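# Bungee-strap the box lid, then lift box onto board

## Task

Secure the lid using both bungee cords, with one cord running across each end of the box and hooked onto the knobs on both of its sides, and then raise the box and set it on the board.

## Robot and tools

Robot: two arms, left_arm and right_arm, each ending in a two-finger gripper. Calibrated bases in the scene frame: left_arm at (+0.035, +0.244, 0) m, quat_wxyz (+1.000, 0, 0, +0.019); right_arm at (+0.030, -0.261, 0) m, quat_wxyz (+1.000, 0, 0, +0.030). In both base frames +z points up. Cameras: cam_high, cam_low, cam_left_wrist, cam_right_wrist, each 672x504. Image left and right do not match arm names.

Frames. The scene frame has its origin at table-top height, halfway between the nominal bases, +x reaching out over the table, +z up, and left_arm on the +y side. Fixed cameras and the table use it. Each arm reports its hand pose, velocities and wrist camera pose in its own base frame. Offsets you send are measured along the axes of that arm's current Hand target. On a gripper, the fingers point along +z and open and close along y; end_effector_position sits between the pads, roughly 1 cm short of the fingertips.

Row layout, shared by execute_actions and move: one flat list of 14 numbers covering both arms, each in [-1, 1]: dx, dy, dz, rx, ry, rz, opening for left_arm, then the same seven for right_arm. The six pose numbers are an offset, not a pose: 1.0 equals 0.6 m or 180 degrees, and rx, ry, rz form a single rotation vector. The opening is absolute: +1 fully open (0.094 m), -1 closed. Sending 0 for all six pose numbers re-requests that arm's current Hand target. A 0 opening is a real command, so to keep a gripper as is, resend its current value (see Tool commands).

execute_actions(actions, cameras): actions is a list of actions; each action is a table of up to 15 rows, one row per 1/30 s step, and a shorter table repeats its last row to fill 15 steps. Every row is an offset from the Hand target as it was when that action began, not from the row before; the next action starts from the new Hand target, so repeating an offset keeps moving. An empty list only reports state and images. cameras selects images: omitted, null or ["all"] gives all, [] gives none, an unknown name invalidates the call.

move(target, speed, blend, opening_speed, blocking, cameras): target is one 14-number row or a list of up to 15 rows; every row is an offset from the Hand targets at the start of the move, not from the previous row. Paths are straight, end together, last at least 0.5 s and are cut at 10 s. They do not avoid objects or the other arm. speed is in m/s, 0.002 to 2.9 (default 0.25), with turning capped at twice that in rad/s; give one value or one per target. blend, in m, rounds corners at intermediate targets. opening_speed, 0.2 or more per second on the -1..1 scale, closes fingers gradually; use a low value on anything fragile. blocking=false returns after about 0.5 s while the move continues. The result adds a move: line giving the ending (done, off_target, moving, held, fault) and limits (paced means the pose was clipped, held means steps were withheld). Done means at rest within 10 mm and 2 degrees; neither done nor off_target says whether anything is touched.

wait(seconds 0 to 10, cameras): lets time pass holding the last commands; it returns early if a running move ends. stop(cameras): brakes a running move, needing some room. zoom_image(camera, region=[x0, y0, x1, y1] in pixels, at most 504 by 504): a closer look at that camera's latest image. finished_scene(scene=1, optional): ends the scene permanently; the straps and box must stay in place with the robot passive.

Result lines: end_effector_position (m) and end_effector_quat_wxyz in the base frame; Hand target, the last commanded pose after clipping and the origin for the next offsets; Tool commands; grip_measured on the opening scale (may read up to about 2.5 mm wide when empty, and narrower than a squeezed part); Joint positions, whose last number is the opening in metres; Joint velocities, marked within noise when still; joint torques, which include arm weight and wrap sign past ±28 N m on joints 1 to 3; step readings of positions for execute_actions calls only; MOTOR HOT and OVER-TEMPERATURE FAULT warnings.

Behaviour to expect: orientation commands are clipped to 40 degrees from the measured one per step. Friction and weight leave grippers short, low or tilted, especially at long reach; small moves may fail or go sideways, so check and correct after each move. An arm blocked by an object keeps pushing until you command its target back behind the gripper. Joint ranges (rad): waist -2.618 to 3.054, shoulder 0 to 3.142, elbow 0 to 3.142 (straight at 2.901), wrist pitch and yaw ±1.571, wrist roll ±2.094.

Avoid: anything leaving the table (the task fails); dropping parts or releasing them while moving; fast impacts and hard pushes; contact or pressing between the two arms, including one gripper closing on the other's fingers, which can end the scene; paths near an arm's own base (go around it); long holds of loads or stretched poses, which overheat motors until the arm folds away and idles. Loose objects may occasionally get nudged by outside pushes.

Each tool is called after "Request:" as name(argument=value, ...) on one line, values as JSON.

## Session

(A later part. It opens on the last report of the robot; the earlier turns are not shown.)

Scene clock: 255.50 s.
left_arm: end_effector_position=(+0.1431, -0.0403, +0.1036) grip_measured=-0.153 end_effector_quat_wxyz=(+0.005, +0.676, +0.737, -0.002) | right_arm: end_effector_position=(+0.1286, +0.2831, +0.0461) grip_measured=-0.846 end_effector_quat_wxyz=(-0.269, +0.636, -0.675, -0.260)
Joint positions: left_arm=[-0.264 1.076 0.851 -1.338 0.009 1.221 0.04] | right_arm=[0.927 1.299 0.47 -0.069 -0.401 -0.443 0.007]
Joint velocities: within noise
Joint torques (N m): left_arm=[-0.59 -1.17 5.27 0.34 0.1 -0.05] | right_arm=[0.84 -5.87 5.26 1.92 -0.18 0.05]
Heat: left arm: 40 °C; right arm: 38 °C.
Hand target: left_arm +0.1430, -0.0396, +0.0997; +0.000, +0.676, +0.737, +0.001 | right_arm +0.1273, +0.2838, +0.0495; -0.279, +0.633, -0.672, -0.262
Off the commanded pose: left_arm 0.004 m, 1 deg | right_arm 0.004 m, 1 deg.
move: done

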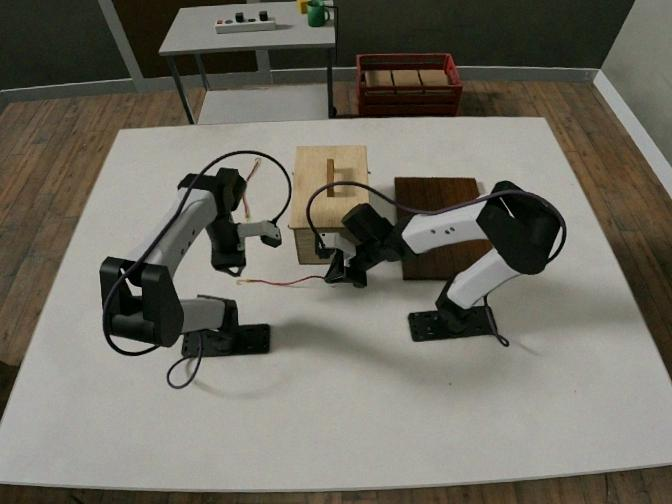

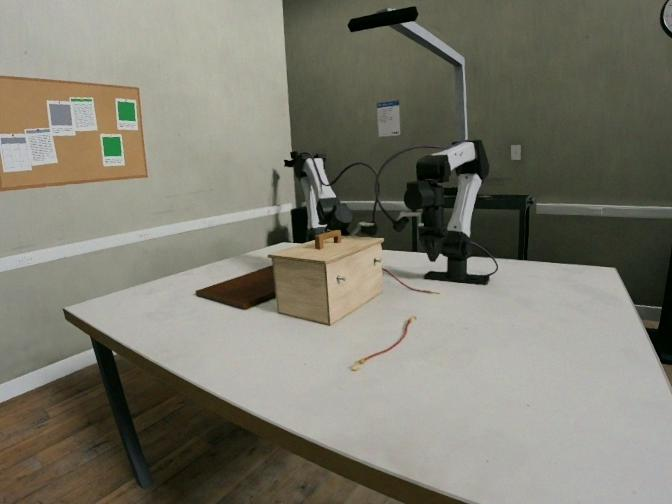

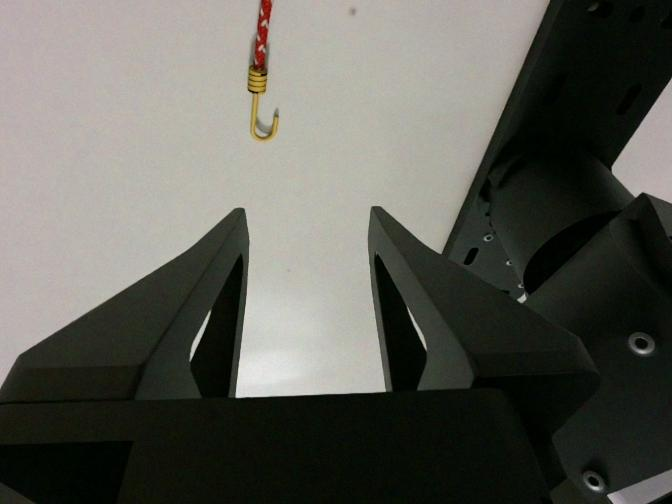

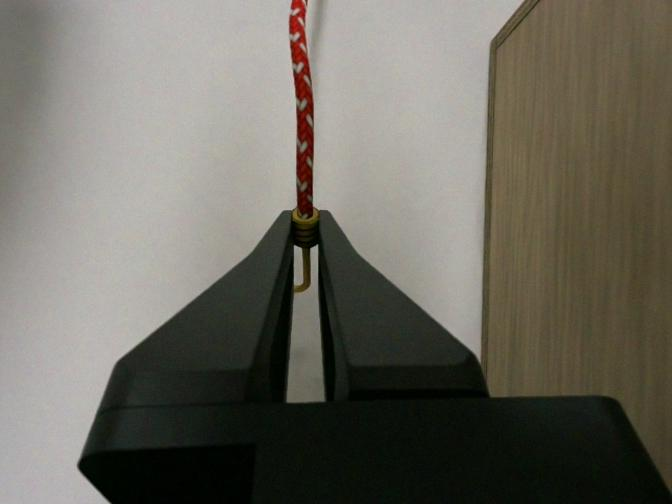

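Request:
move(target=[-0.0025, 0.0377, 0.131, 0, 0, 0.05, -0.15, 0, 0, 0, 0, 0, 0, -1.0], speed=0.2, cameras=["cam_left_wrist", "cam_high"])

Scene clock: 259.03 s.
left_arm: end_effector_position=(+0.1668, -0.0415, +0.0257) grip_measured=-0.153 end_effector_quat_wxyz=(+0.004, +0.731, +0.682, +0.000) | right_arm: end_effector_position=(+0.1286, +0.2831, +0.0461) grip_measured=-0.846 end_effector_quat_wxyz=(-0.269, +0.636, -0.675, -0.260)
Joint positions: left_arm=[-0.24 1.245 0.631 -0.951 0.004 1.4 0.04] | right_arm=[0.927 1.299 0.47 -0.069 -0.401 -0.443 0.007]
Joint velocities: within noise
Joint torques (N m): left_arm=[0.59 -2.1 4.81 0.45 0.16 0.12] | right_arm=[0.85 -5.85 5.29 1.92 -0.19 0.05]
Heat: left arm: 40 °C; right arm: 38 °C.
Hand target: left_arm +0.1658, -0.0390, +0.0212; +0.000, +0.732, +0.681, +0.001 | right_arm +0.1273, +0.2838, +0.0495; -0.279, +0.633, -0.672, -0.262
Off the commanded pose: left_arm 0.005 m, 0 deg | right_arm 0.004 m, 1 deg.
move: done
Images, in order (width x height): cam_high 672x504, cam_left_wrist 672x504.

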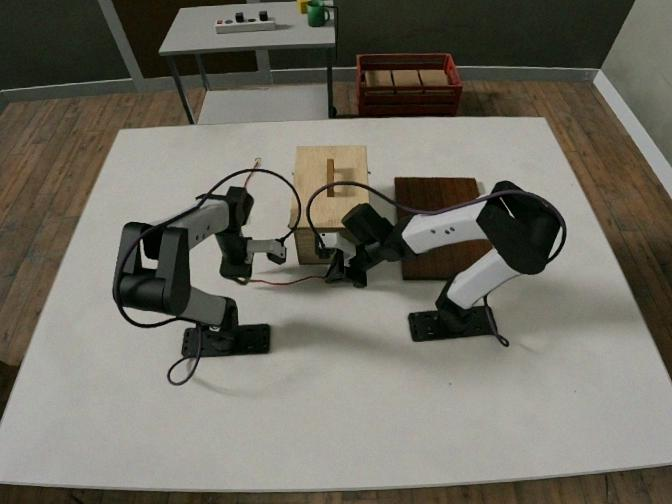

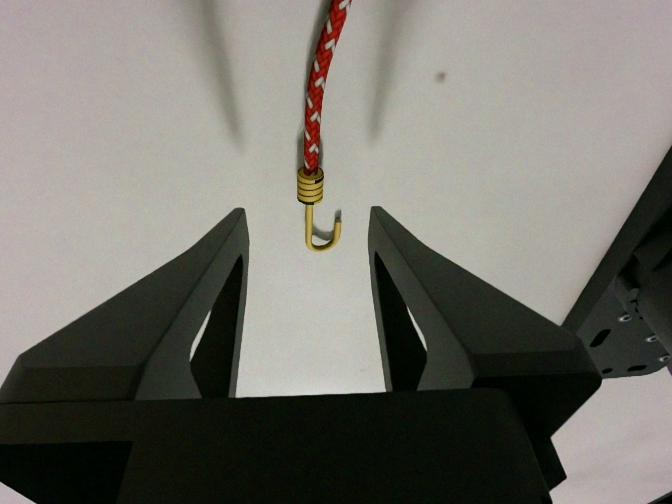

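Request:
move(target=[[-0.0075, -0.0023, 0.026, 0, 0, 0, -0.3, 0, 0, 0, 0, 0, 0, -1.0]], speed=0.1, cameras=["cam_left_wrist"])

Scene clock: 261.33 s.
left_arm: end_effector_position=(+0.1648, -0.0431, +0.0106) grip_measured=-0.297 end_effector_quat_wxyz=(+0.002, +0.733, +0.680, -0.001) | right_arm: end_effector_position=(+0.1287, +0.2831, +0.0462) grip_measured=-0.846 end_effector_quat_wxyz=(-0.269, +0.636, -0.675, -0.260)
Joint positions: left_arm=[-0.253 1.272 0.584 -0.88 0.003 1.394 0.033] | right_arm=[0.927 1.299 0.47 -0.069 -0.401 -0.443 0.007]
Joint velocities: within noise
Joint torques (N m): left_arm=[-0.57 -1.92 4.59 0.49 0.16 -0.09] | right_arm=[0.85 -5.85 5.26 1.92 -0.19 0.05]
Heat: left arm: 39 °C; right arm: 38 °C.
Hand target: left_arm +0.1640, -0.0434, +0.0056; +0.000, +0.732, +0.681, +0.001 | right_arm +0.1273, +0.2839, +0.0496; -0.279, +0.634, -0.672, -0.262
Off the commanded pose: left_arm 0.005 m, 0 deg | right_arm 0.004 m, 1 deg.
move: done
Images, in order (width x height): cam_left_wrist 672x504.

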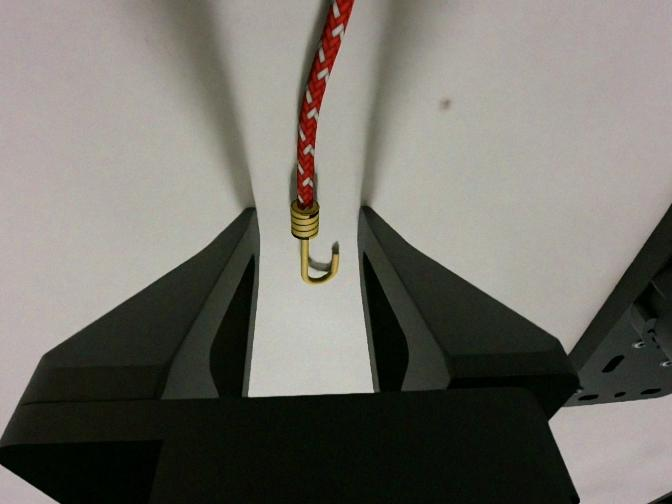

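Request:
move(target=[0, 0, 0, 0, 0, 0, -1.0, 0, 0, 0, 0, 0, 0, -1.0], speed=0.1, opening_speed=0.8, cameras=["cam_left_wrist", "cam_high"])

Request:
zoom_image(camera="cam_left_wrist", region=[220, 130, 400, 330])

Request:
zoom_image(camera="cam_high", region=[200, 130, 400, 310])

Scene clock: 263.27 s.
left_arm: end_effector_position=(+0.1661, -0.0435, +0.0106) grip_measured=-0.835 end_effector_quat_wxyz=(+0.004, +0.733, +0.680, +0.001) | right_arm: end_effector_position=(+0.1287, +0.2831, +0.0462) grip_measured=-0.846 end_effector_quat_wxyz=(-0.269, +0.636, -0.675, -0.260)
Joint positions: left_arm=[-0.253 1.272 0.584 -0.874 0.003 1.394 0.008] | right_arm=[0.927 1.299 0.47 -0.069 -0.401 -0.443 0.007]
Joint velocities: within noise
Joint torques (N m): left_arm=[-0.54 -1.92 4.59 0.46 0.17 -0.08] | right_arm=[0.87 -5.85 5.29 1.92 -0.19 0.05]
Heat: left arm: 39 °C; right arm: 38 °C.
Hand target: left_arm +0.1640, -0.0433, +0.0056; +0.000, +0.732, +0.682, +0.001 | right_arm +0.1273, +0.2839, +0.0496; -0.279, +0.634, -0.672, -0.262
Off the commanded pose: left_arm 0.005 m, 1 deg | right_arm 0.004 m, 1 deg.
move: done
Images, in order (width x height): cam_high 672x504, cam_left_wrist 672x504.

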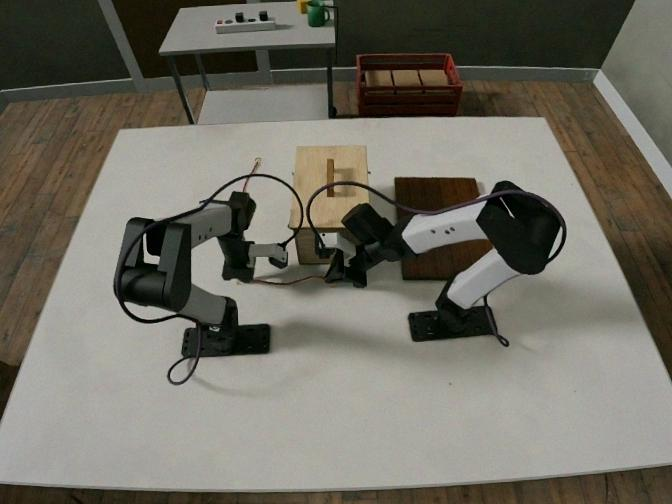

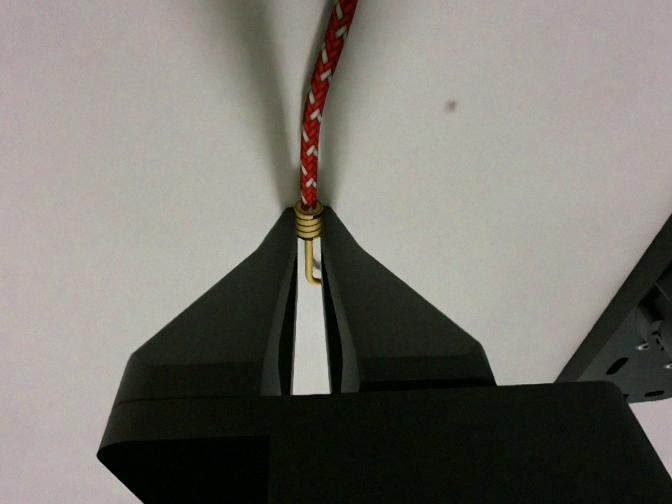

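Scaled by 2.520.

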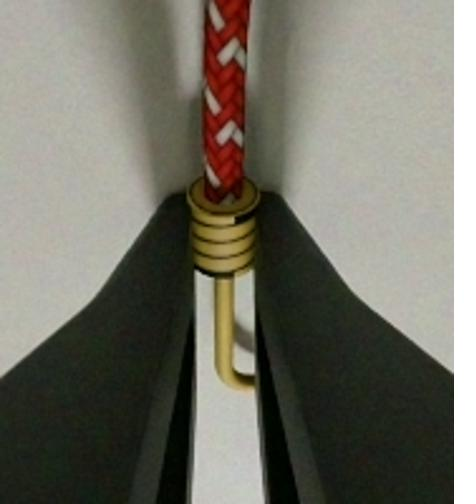

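Scaled by 2.520.

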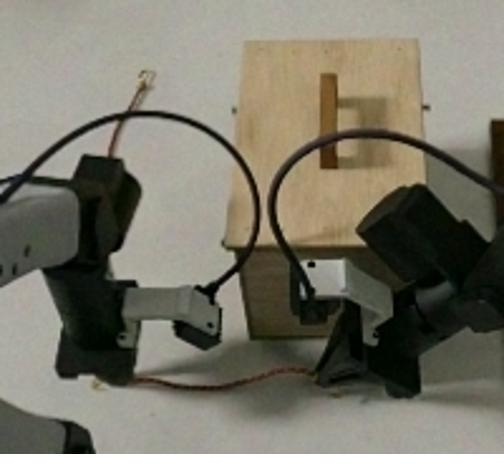

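Request:
move(target=[[0, 0, -0.083, 0, 0, 0, -1.0, -0.059, 0, -0.059, 0, 0, 0, -1.0], [-0.095, 0.0022, -0.324, -0.004, -0.25, -0.004, -1.0, -0.0827, -0.0498, -0.2715, 0, 0, 0, -1.0]], speed=[0.15, 0.2], blend=[0.01, 0])

Scene clock: 279.00 s.
left_arm: end_effector_position=(+0.1573, -0.1008, +0.1888) grip_measured=-0.836 end_effector_quat_wxyz=(+0.263, +0.667, +0.650, -0.251) | right_arm: end_effector_position=(+0.1492, +0.2007, +0.1879) grip_measured=-0.846 end_effector_quat_wxyz=(-0.265, +0.630, -0.681, -0.263)
Joint positions: left_arm=[0.1 1.154 1.05 -1.549 0.74 1.728 0.008] | right_arm=[0.516 1.026 0.94 -1.015 -0.627 -0.823 0.007]
Joint velocities: within noise
Joint torques (N m): left_arm=[0.47 -2.51 8.61 -0.01 0.82 0.04] | right_arm=[-0.39 -2.03 9.96 1.3 -0.5 -0.15]
Heat: left arm: 38 °C; right arm: 38 °C.
Hand target: left_arm +0.1610, -0.1005, +0.1999; +0.265, +0.672, +0.634, -0.275 | right_arm +0.1523, +0.2021, +0.1998; -0.279, +0.633, -0.672, -0.262
Off the commanded pose: left_arm 0.012 m, 3 deg | right_arm 0.012 m, 2 deg.
joint sent to its limit (left arm) — joint 4 (wrist pitch), lower limit. The joint targets are off in orientation, not in position.
move: off_target (left_arm, right_arm)

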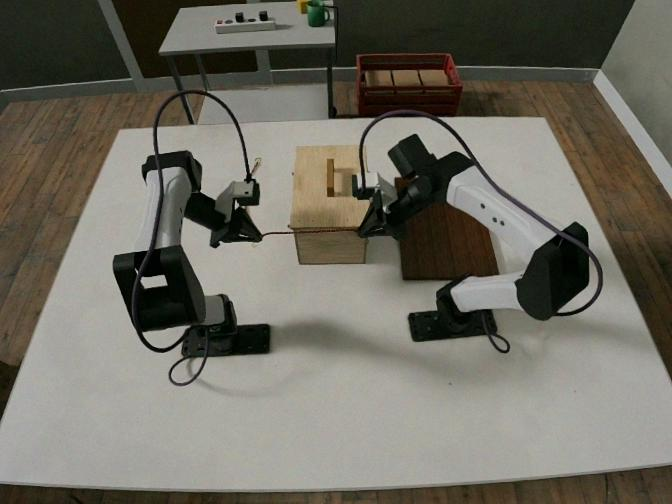

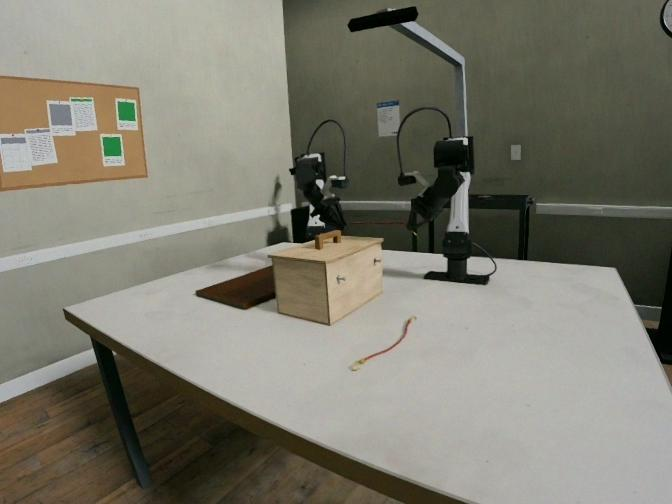

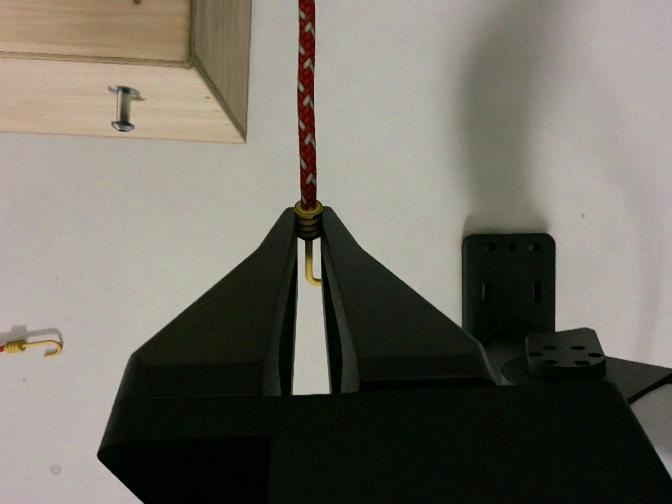

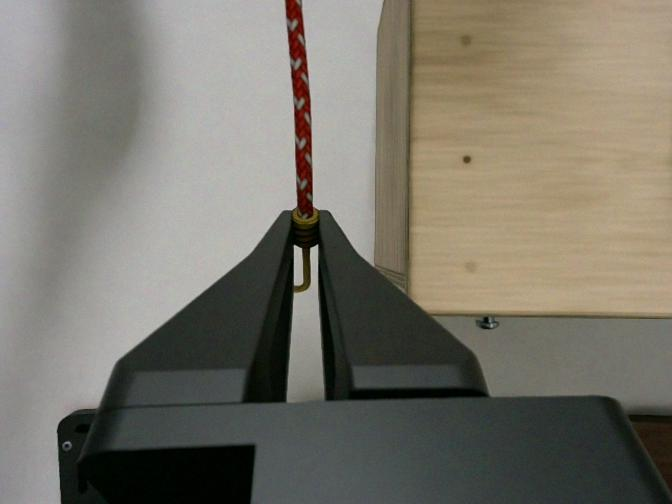

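Request:
move(target=[[0, 0, 0, 0, 0, 0, -1.0, -0.05, 0, -0.05, 0, 0, 0, -1.0], [-0.0085, 0.167, -0.0133, -0.0043, -0.251, -0.0044, -1.0, -0.0942, -0.2168, -0.0472, 0, 0, 0, -1.0]], speed=[0.2, 0.2], blend=[0.01, 0])

Scene clock: 301.80 s.
left_arm: end_effector_position=(+0.2541, -0.1049, +0.2027) grip_measured=-0.836 end_effector_quat_wxyz=(+0.479, +0.479, +0.596, -0.431) | right_arm: end_effector_position=(+0.2784, +0.2133, +0.2530) grip_measured=-0.846 end_effector_quat_wxyz=(-0.270, +0.631, -0.679, -0.262)
Joint positions: left_arm=[0.268 1.63 1.058 -1.552 1.37 2.077 0.008] | right_arm=[0.332 1.57 1.605 -1.257 -0.702 -1.037 0.007]
Joint velocities: within noise
Joint torques (N m): left_arm=[-0.28 -4.71 7.6 -0.72 0.95 0.27] | right_arm=[-0.36 -5.18 9.58 1.02 -0.54 -0.16]
Heat: left arm: 37 °C; right arm: 42 °C.
Hand target: left_arm +0.2612, -0.1040, +0.2099; +0.491, +0.509, +0.490, -0.510 | right_arm +0.2834, +0.2141, +0.2598; -0.279, +0.633, -0.673, -0.262
Off the commanded pose: left_arm 0.010 m, 16 deg | right_arm 0.008 m, 1 deg.
joint sent to its limit (left arm) — joint 4 (wrist pitch), lower limit; joint 6 (wrist roll), upper limit. The joint targets are off in orientation, not in position.
move: off_target (left_arm)

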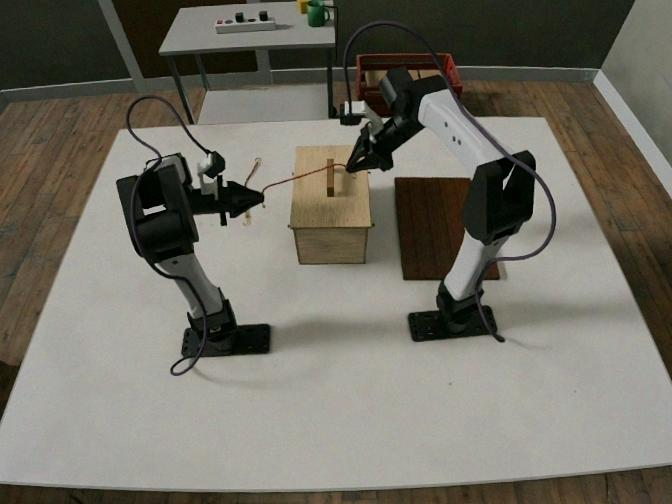

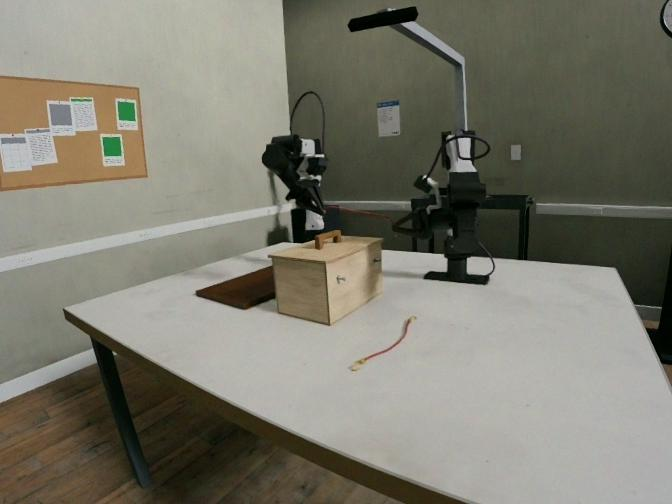

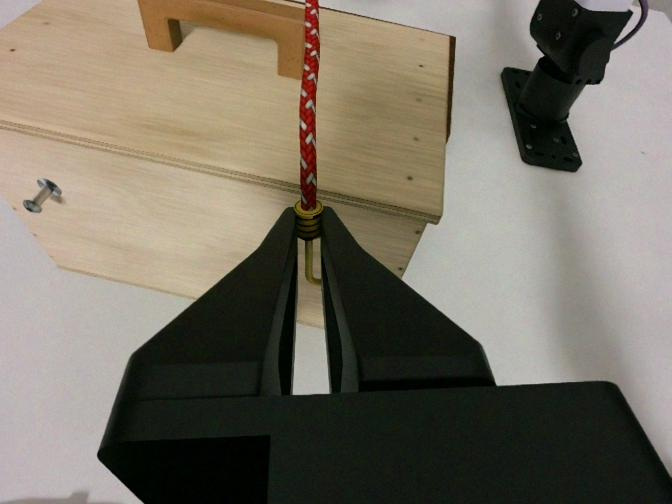

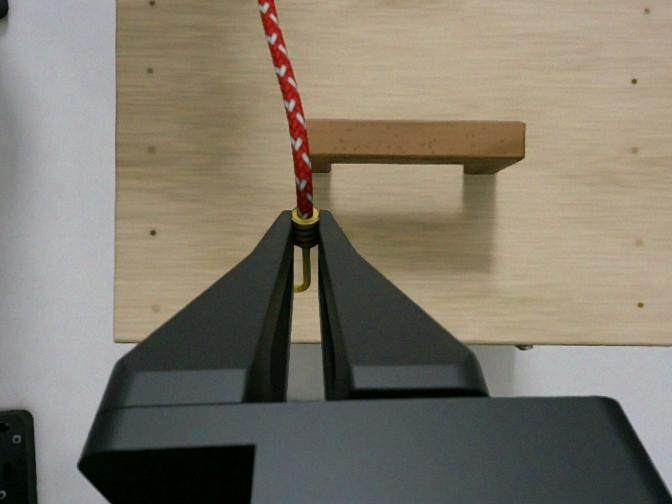

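Request:
move(target=[[0, 0, 0, -0.3532, 0.2208, -0.1459, -1.0, 0.0037, 0.0913, -0.004, 0.1706, 0, 0.171, -1.0], [0, 0, 0, -0.1777, 0.0818, -0.0232, -1.0, 0.0037, 0.0913, -0.004, 0.06, -0.07, 0.06, -1.0], [0, 0, 0, 0, 0, 0, -1.0, 0.0037, 0.0913, -0.004, 0, -0.139, 0, -1.0]], speed=[0.35, 0.35, 0.35], blend=[0, 0.02, 0])

Scene clock: 330.13 s.
left_arm: end_effector_position=(+0.2567, -0.1082, +0.2011) grip_measured=-0.836 end_effector_quat_wxyz=(+0.550, +0.416, +0.575, -0.440) | right_arm: end_effector_position=(+0.2272, +0.2153, +0.2626) grip_measured=-0.846 end_effector_quat_wxyz=(-0.418, +0.562, -0.599, -0.389)
Joint positions: left_arm=[0.266 1.347 0.705 -0.582 1.561 1.175 0.008] | right_arm=[0.247 1.2 1.038 -0.715 -1.1 -0.823 0.007]
Joint velocities: within noise
Joint torques (N m): left_arm=[0.7 -3.82 8.39 0.77 0.92 0.28] | right_arm=[-0.54 -2.58 6.65 1.52 -0.55 -0.18]
Heat: left arm: 38 °C; right arm: 40 °C.
Hand target: left_arm +0.2612, -0.1040, +0.2099; +0.491, +0.509, +0.490, -0.510 | right_arm +0.2285, +0.2142, +0.2599; -0.418, +0.562, -0.596, -0.393
Off the commanded pose: left_arm 0.011 m, 18 deg | right_arm 0.003 m, 1 deg.
joint sent to its limit (left arm) — joint 5 (wrist yaw), upper limit. The joint targets are off in orientation, not in position.
move: off_target (left_arm)

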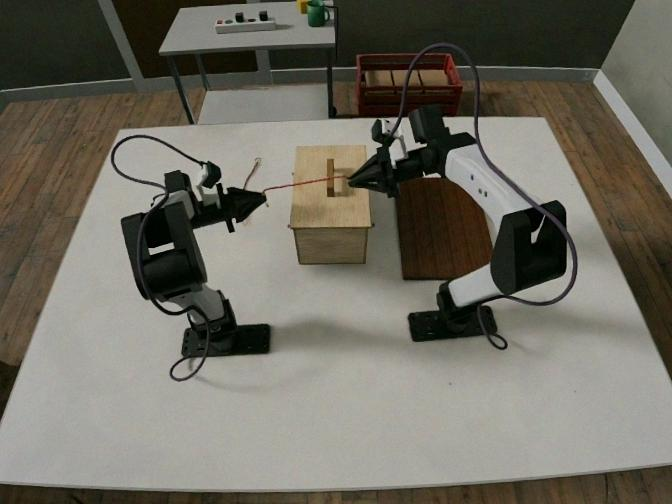

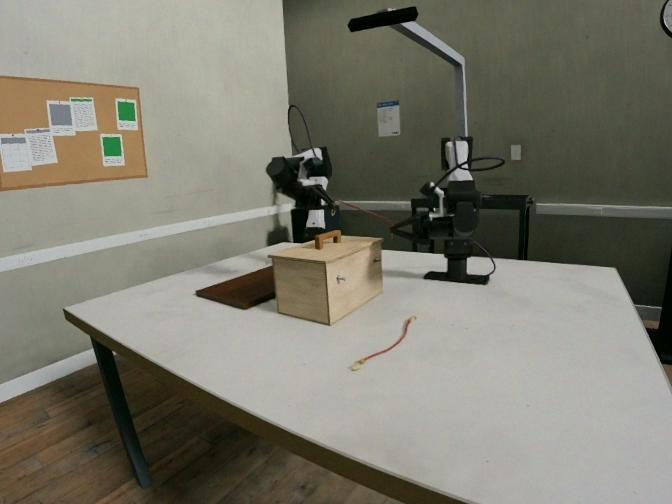

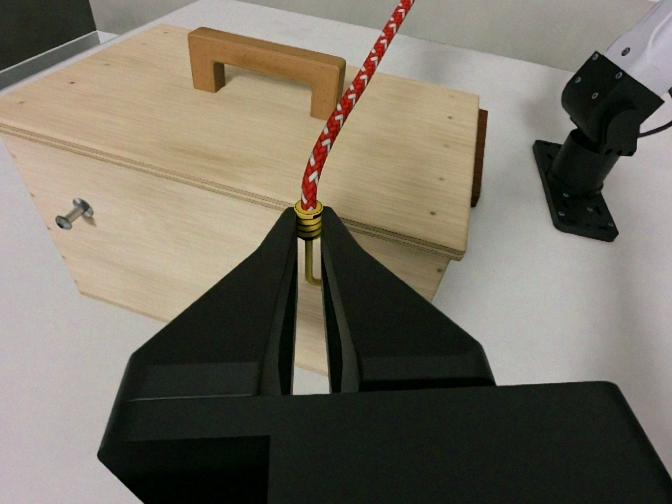

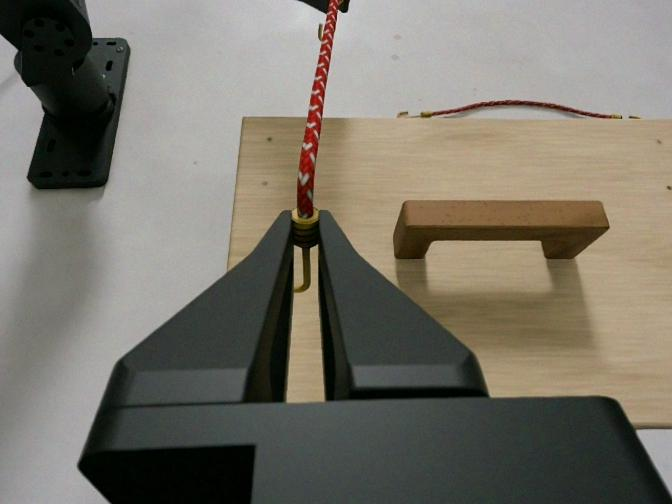

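Request:
move(target=[[0, 0, 0, -0.067, 0, 0, -1.0, 0.0057, 0, 0.0819, 0, 0, 0, -1.0], [0.1217, -0.0038, 0.0168, -0.067, 0, 0, -1.0, 0.0057, 0, 0.0819, 0, 0, 0, -1.0]], speed=[0.15, 0.15])

Scene clock: 348.63 s.
left_arm: end_effector_position=(+0.2592, -0.1130, +0.1366) grip_measured=-0.836 end_effector_quat_wxyz=(+0.550, +0.431, +0.565, -0.440) | right_arm: end_effector_position=(+0.2320, +0.2570, +0.2456) grip_measured=-0.846 end_effector_quat_wxyz=(-0.423, +0.563, -0.593, -0.390)
Joint positions: left_arm=[0.242 1.581 0.62 -0.444 1.563 1.381 0.008] | right_arm=[0.408 1.227 0.937 -0.377 -0.993 -0.596 0.007]
Joint velocities: within noise
Joint torques (N m): left_arm=[-0.62 -4.15 5.11 0.61 0.93 0.34] | right_arm=[0.9 -3.52 6.17 1.95 -0.31 0.05]
Heat: left arm: 39 °C; right arm: 39 °C.
Hand target: left_arm +0.2586, -0.1142, +0.1369; +0.542, +0.454, +0.541, -0.456 | right_arm +0.2312, +0.2591, +0.2400; -0.418, +0.562, -0.596, -0.393
Off the commanded pose: left_arm 0.001 m, 4 deg | right_arm 0.006 m, 1 deg.
joint sent to its limit (left arm) — joint 5 (wrist yaw), upper limit. The joint targets are off in orientation, not in position.
move: off_target (left_arm)

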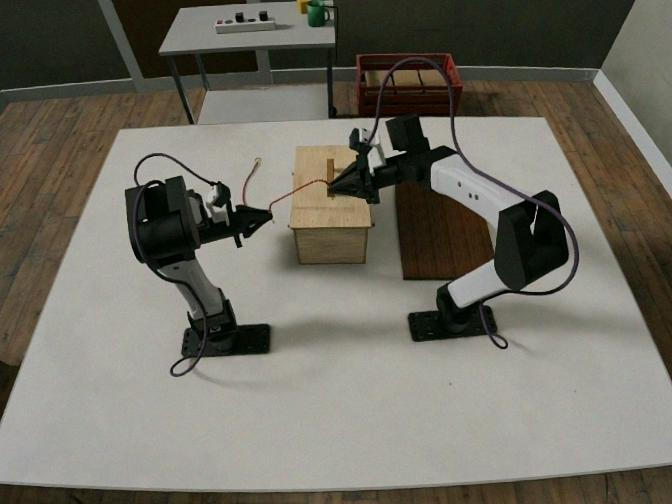

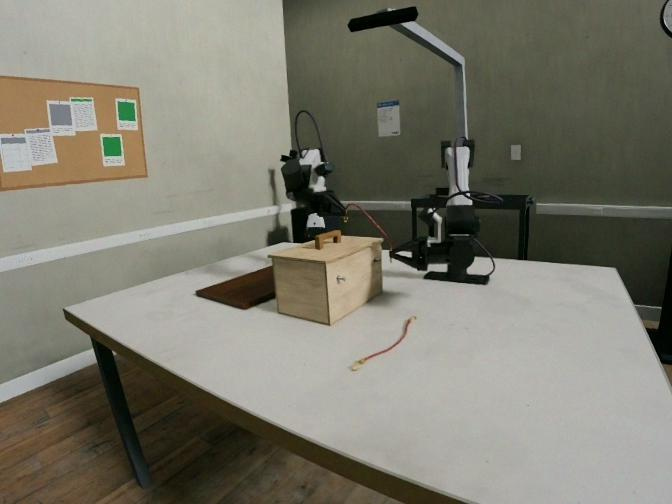

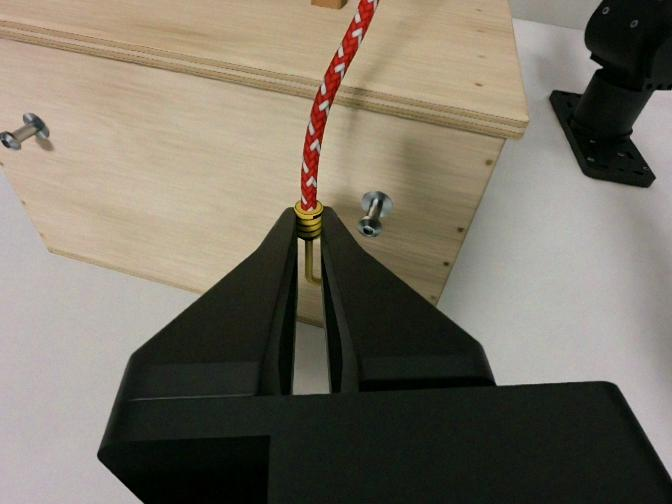

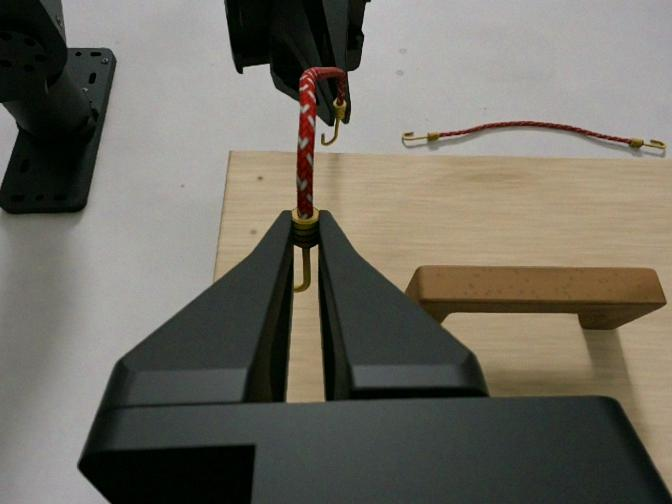

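Request:
zoom_image(camera="cam_low", region=[330, 200, 450, 290])

Request:
zoom_image(camera="cam_left_wrist", region=[240, 170, 420, 330])

Request:
zoom_image(camera="cam_right_wrist", region=[220, 0, 400, 160])

Scaled by 4.200.

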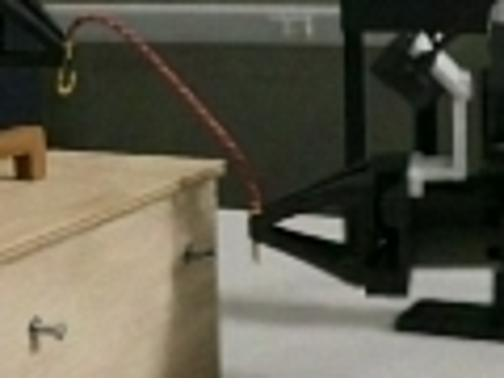

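Scaled by 2.800.

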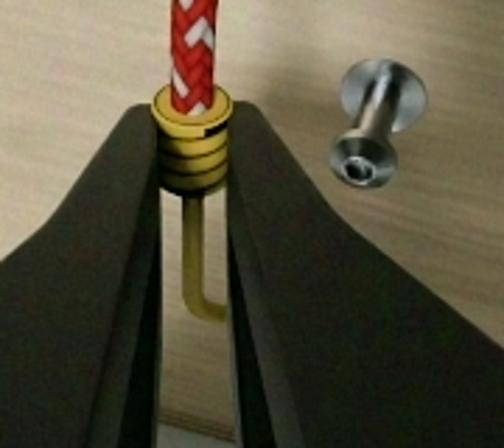

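Scaled by 2.800.

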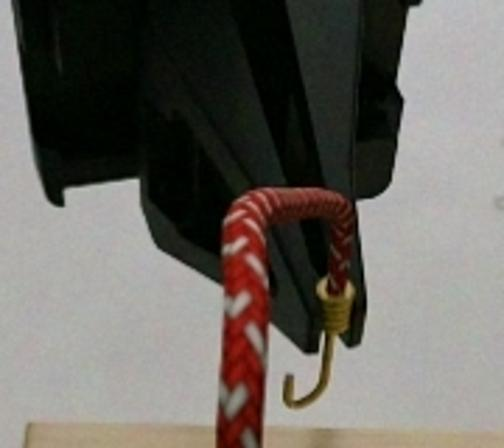

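Request:
move(target=[[-0.1667, 0, 0, 0.03, 0.2, 0.03, -1.0, 0.04, 0, -0.08, 0, 0, 0, -1.0], [-0.155, -0.0472, 0.1369, 0.0605, 0.4983, 0.061, -1.0, 0.1055, 0, -0.1923, 0, 0, 0, -1.0]], speed=[0.25, 0.25], blend=[0.02, 0])

Scene clock: 403.43 s.
left_arm: end_effector_position=(+0.2416, -0.1976, +0.2235) grip_measured=-0.836 end_effector_quat_wxyz=(+0.074, +0.730, +0.679, +0.005) | right_arm: end_effector_position=(+0.2175, +0.1312, +0.2140) grip_measured=-0.846 end_effector_quat_wxyz=(-0.410, +0.560, -0.600, -0.398)
Joint positions: left_arm=[-0.679 1.647 1.772 -1.547 0.011 0.964 0.008] | right_arm=[-0.141 1.414 1.06 -1.459 -1.205 -1.81 0.007]
Joint velocities: within noise
Joint torques (N m): left_arm=[-0.47 -5.74 8.76 0.51 0.08 -0.08] | right_arm=[-0.36 -3.11 8.58 -0.24 -0.61 -0.21]
Heat: left arm: 37 °C; right arm: 38 °C.
Hand target: left_arm +0.2447, -0.1997, +0.2301; +0.000, +0.732, +0.682, +0.001 | right_arm +0.2233, +0.1293, +0.2198; -0.418, +0.562, -0.596, -0.393
Off the commanded pose: left_arm 0.008 m, 9 deg | right_arm 0.009 m, 1 deg.
joint sent to its limit (left arm) — joint 4 (wrist pitch), lower limit. The joint targets are off in orientation, not in position.
move: off_target (left_arm)

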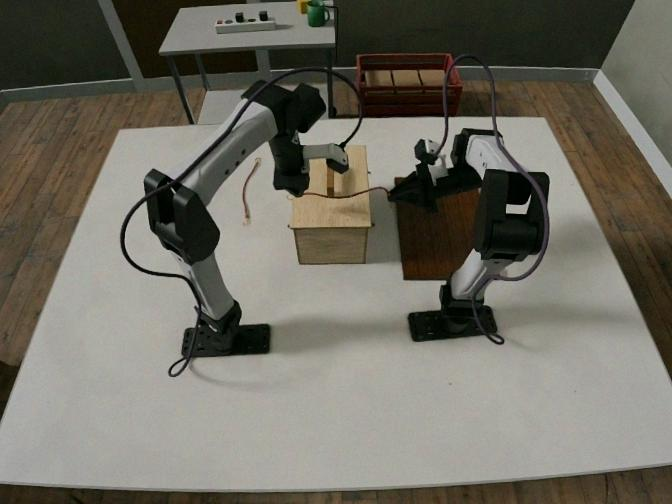

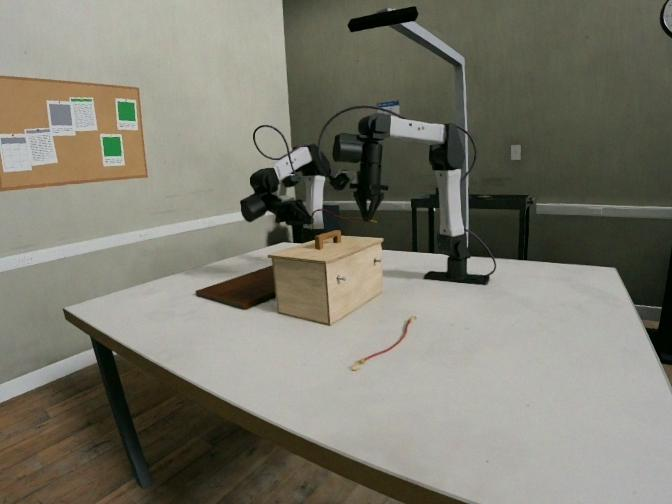

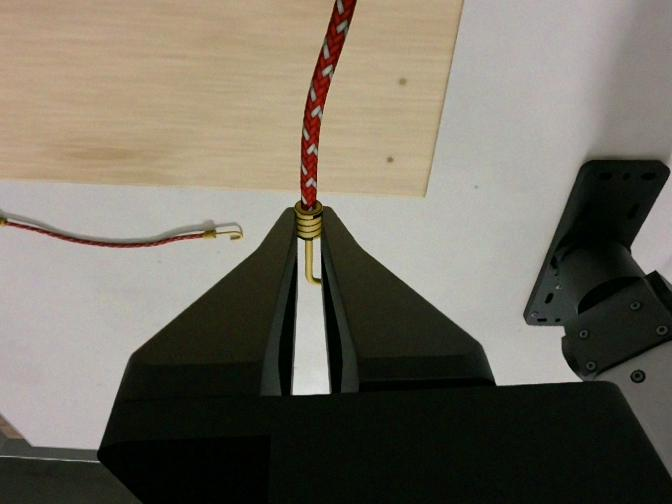

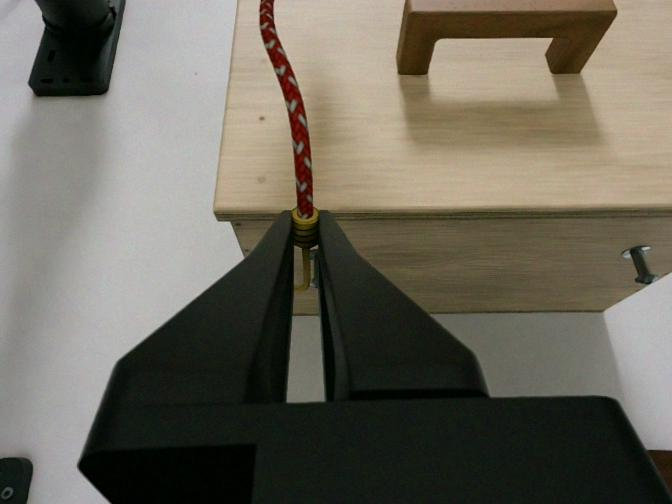

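Request:
move(target=[-0.0166, 0.001, 0.063, 0, 0, 0, -1.0, 0, 0, 0, 0, 0, 0, -1.0], speed=0.15, cameras=["cam_left_wrist", "cam_low"])

Request:
zoom_image(camera="cam_low", region=[280, 180, 420, 290])

Scene clock: 406.43 s.
left_arm: end_effector_position=(+0.2446, -0.2093, +0.1912) grip_measured=-0.836 end_effector_quat_wxyz=(+0.019, +0.732, +0.681, -0.002) | right_arm: end_effector_position=(+0.2173, +0.1313, +0.2141) grip_measured=-0.846 end_effector_quat_wxyz=(-0.410, +0.560, -0.600, -0.398)
Joint positions: left_arm=[-0.703 1.756 1.772 -1.549 0.01 0.94 0.008] | right_arm=[-0.141 1.414 1.06 -1.461 -1.205 -1.812 0.007]
Joint velocities: within noise
Joint torques (N m): left_arm=[-0.53 -6.86 6.84 0.32 0.08 -0.06] | right_arm=[-0.38 -3.06 8.61 -0.19 -0.61 -0.17]
Heat: left arm: 37 °C; right arm: 38 °C.
Hand target: left_arm +0.2447, -0.2096, +0.1923; +0.000, +0.732, +0.682, +0.001 | right_arm +0.2233, +0.1293, +0.2198; -0.418, +0.562, -0.596, -0.393
Off the commanded pose: left_arm 0.001 m, 2 deg | right_arm 0.009 m, 1 deg.
joint sent to its limit (left arm) — joint 4 (wrist pitch), lower limit. The joint targets still meet the commanded pose.
move: done
Images, in order (width x height): cam_low 672x504, cam_left_wrist 672x504.

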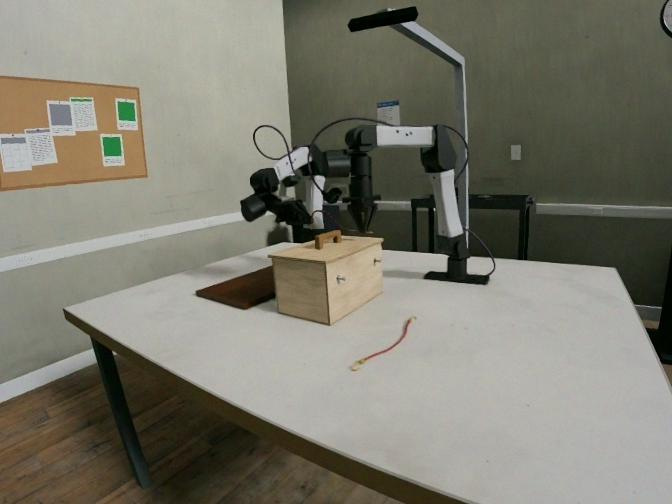

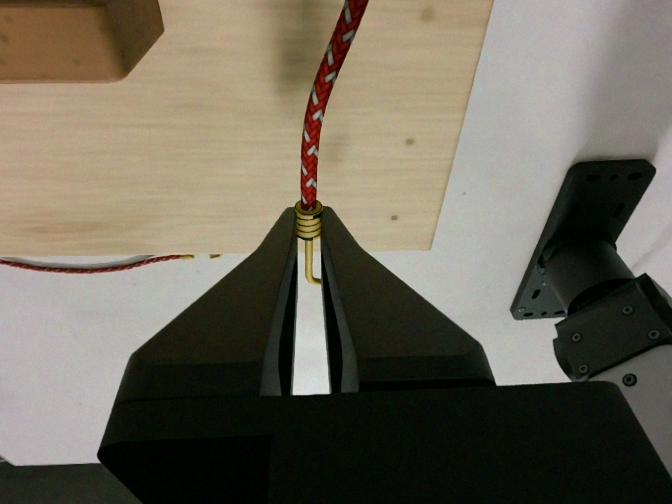

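Scaled by 3.600.

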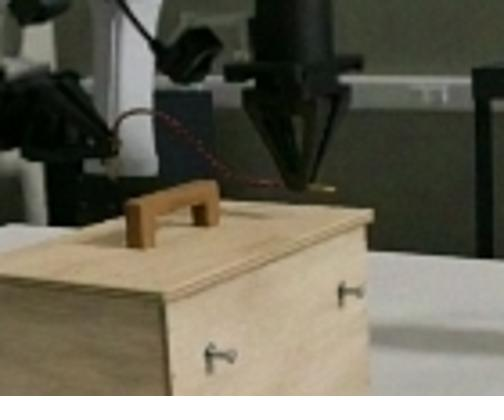

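Request:
move(target=[-0.005, 0.0, 0.0317, 0, 0, 0, -1.0, 0, 0, 0, 0, 0, 0, -1.0], speed=0.12, cameras=["cam_left_wrist", "cam_low"])

Request:
zoom_image(camera="cam_low", region=[310, 200, 410, 280])

Scene clock: 409.73 s.
left_arm: end_effector_position=(+0.2440, -0.2117, +0.1779) grip_measured=-0.836 end_effector_quat_wxyz=(+0.003, +0.732, +0.682, -0.004) | right_arm: end_effector_position=(+0.2173, +0.1313, +0.2141) grip_measured=-0.846 end_effector_quat_wxyz=(-0.410, +0.560, -0.600, -0.398)
Joint positions: left_arm=[-0.709 1.78 1.747 -1.533 0.01 0.932 0.008] | right_arm=[-0.141 1.414 1.06 -1.461 -1.205 -1.813 0.007]
Joint velocities: within noise
Joint torques (N m): left_arm=[-0.72 -7.1 5.23 0.42 0.08 -0.08] | right_arm=[-0.36 -3.06 8.59 -0.2 -0.61 -0.16]
Heat: left arm: 37 °C; right arm: 38 °C.
Hand target: left_arm +0.2444, -0.2127, +0.1732; +0.000, +0.732, +0.682, +0.001 | right_arm +0.2233, +0.1293, +0.2198; -0.418, +0.562, -0.596, -0.393
Off the commanded pose: left_arm 0.005 m, 1 deg | right_arm 0.009 m, 1 deg.
move: done
Images, in order (width x height): cam_low 672x504, cam_left_wrist 672x504.

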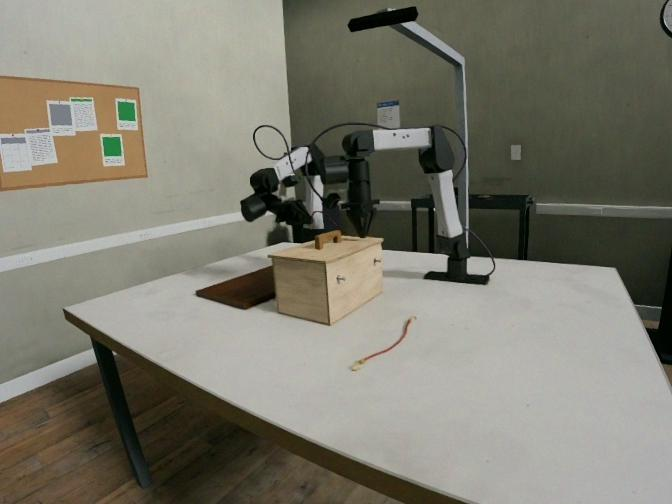

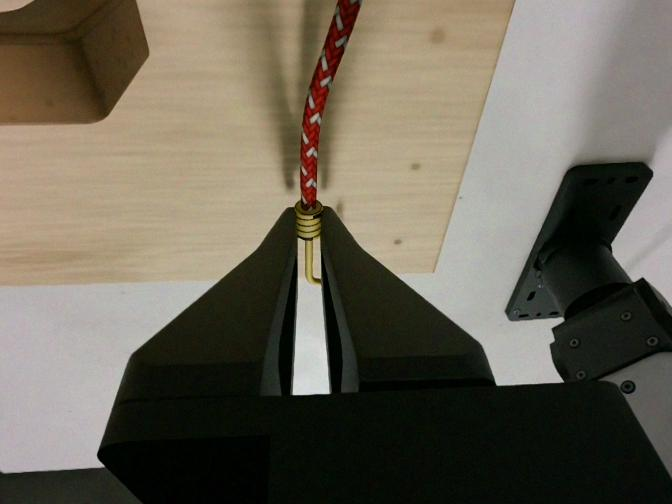

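Scaled by 5.040.

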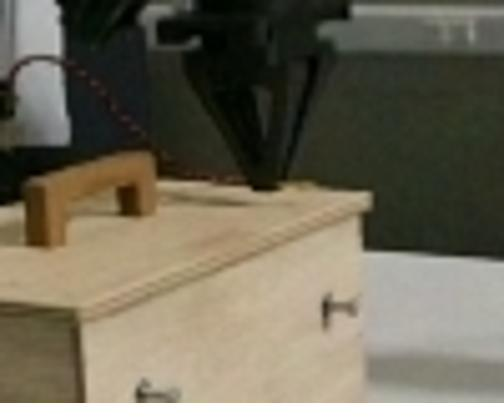

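Request:
move(target=[[0, 0.0, 0.0208, 0, 0, 0, -1.0, 0, 0, 0, 0, 0, 0, -1.0]], speed=0.08, cameras=["cam_left_wrist", "cam_low"])

Request:
zoom_image(camera="cam_left_wrist", region=[220, 130, 420, 330])

Scene clock: 411.87 s.
left_arm: end_effector_position=(+0.2434, -0.2111, +0.1695) grip_measured=-0.836 end_effector_quat_wxyz=(+0.001, +0.732, +0.682, -0.005) | right_arm: end_effector_position=(+0.2173, +0.1313, +0.2141) grip_measured=-0.846 end_effector_quat_wxyz=(-0.410, +0.560, -0.600, -0.398)
Joint positions: left_arm=[-0.709 1.774 1.707 -1.502 0.01 0.932 0.008] | right_arm=[-0.141 1.414 1.06 -1.461 -1.205 -1.813 0.007]
Joint velocities: within noise
Joint torques (N m): left_arm=[-0.58 -7.2 3.88 0.66 0.09 -0.04] | right_arm=[-0.38 -3.07 8.59 -0.2 -0.61 -0.17]
Heat: left arm: 37 °C; right arm: 38 °C.
Hand target: left_arm +0.2444, -0.2127, +0.1608; +0.000, +0.732, +0.682, +0.001 | right_arm +0.2233, +0.1293, +0.2198; -0.418, +0.562, -0.596, -0.393
Off the commanded pose: left_arm 0.009 m, 1 deg | right_arm 0.009 m, 1 deg.
move: done
Images, in order (width x height): cam_low 672x504, cam_left_wrist 672x504.

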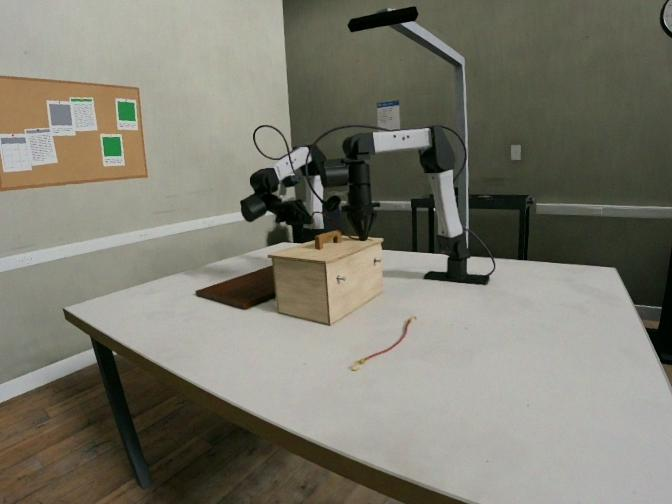

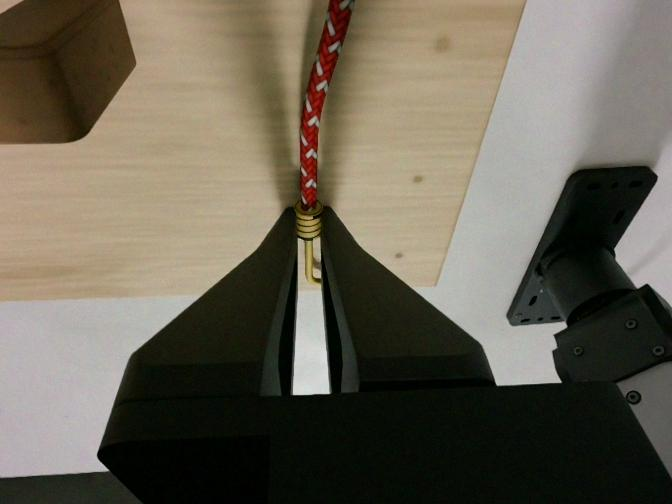

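Scaled by 2.520.

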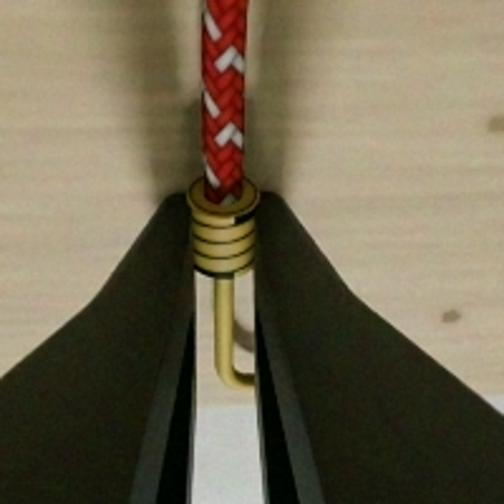

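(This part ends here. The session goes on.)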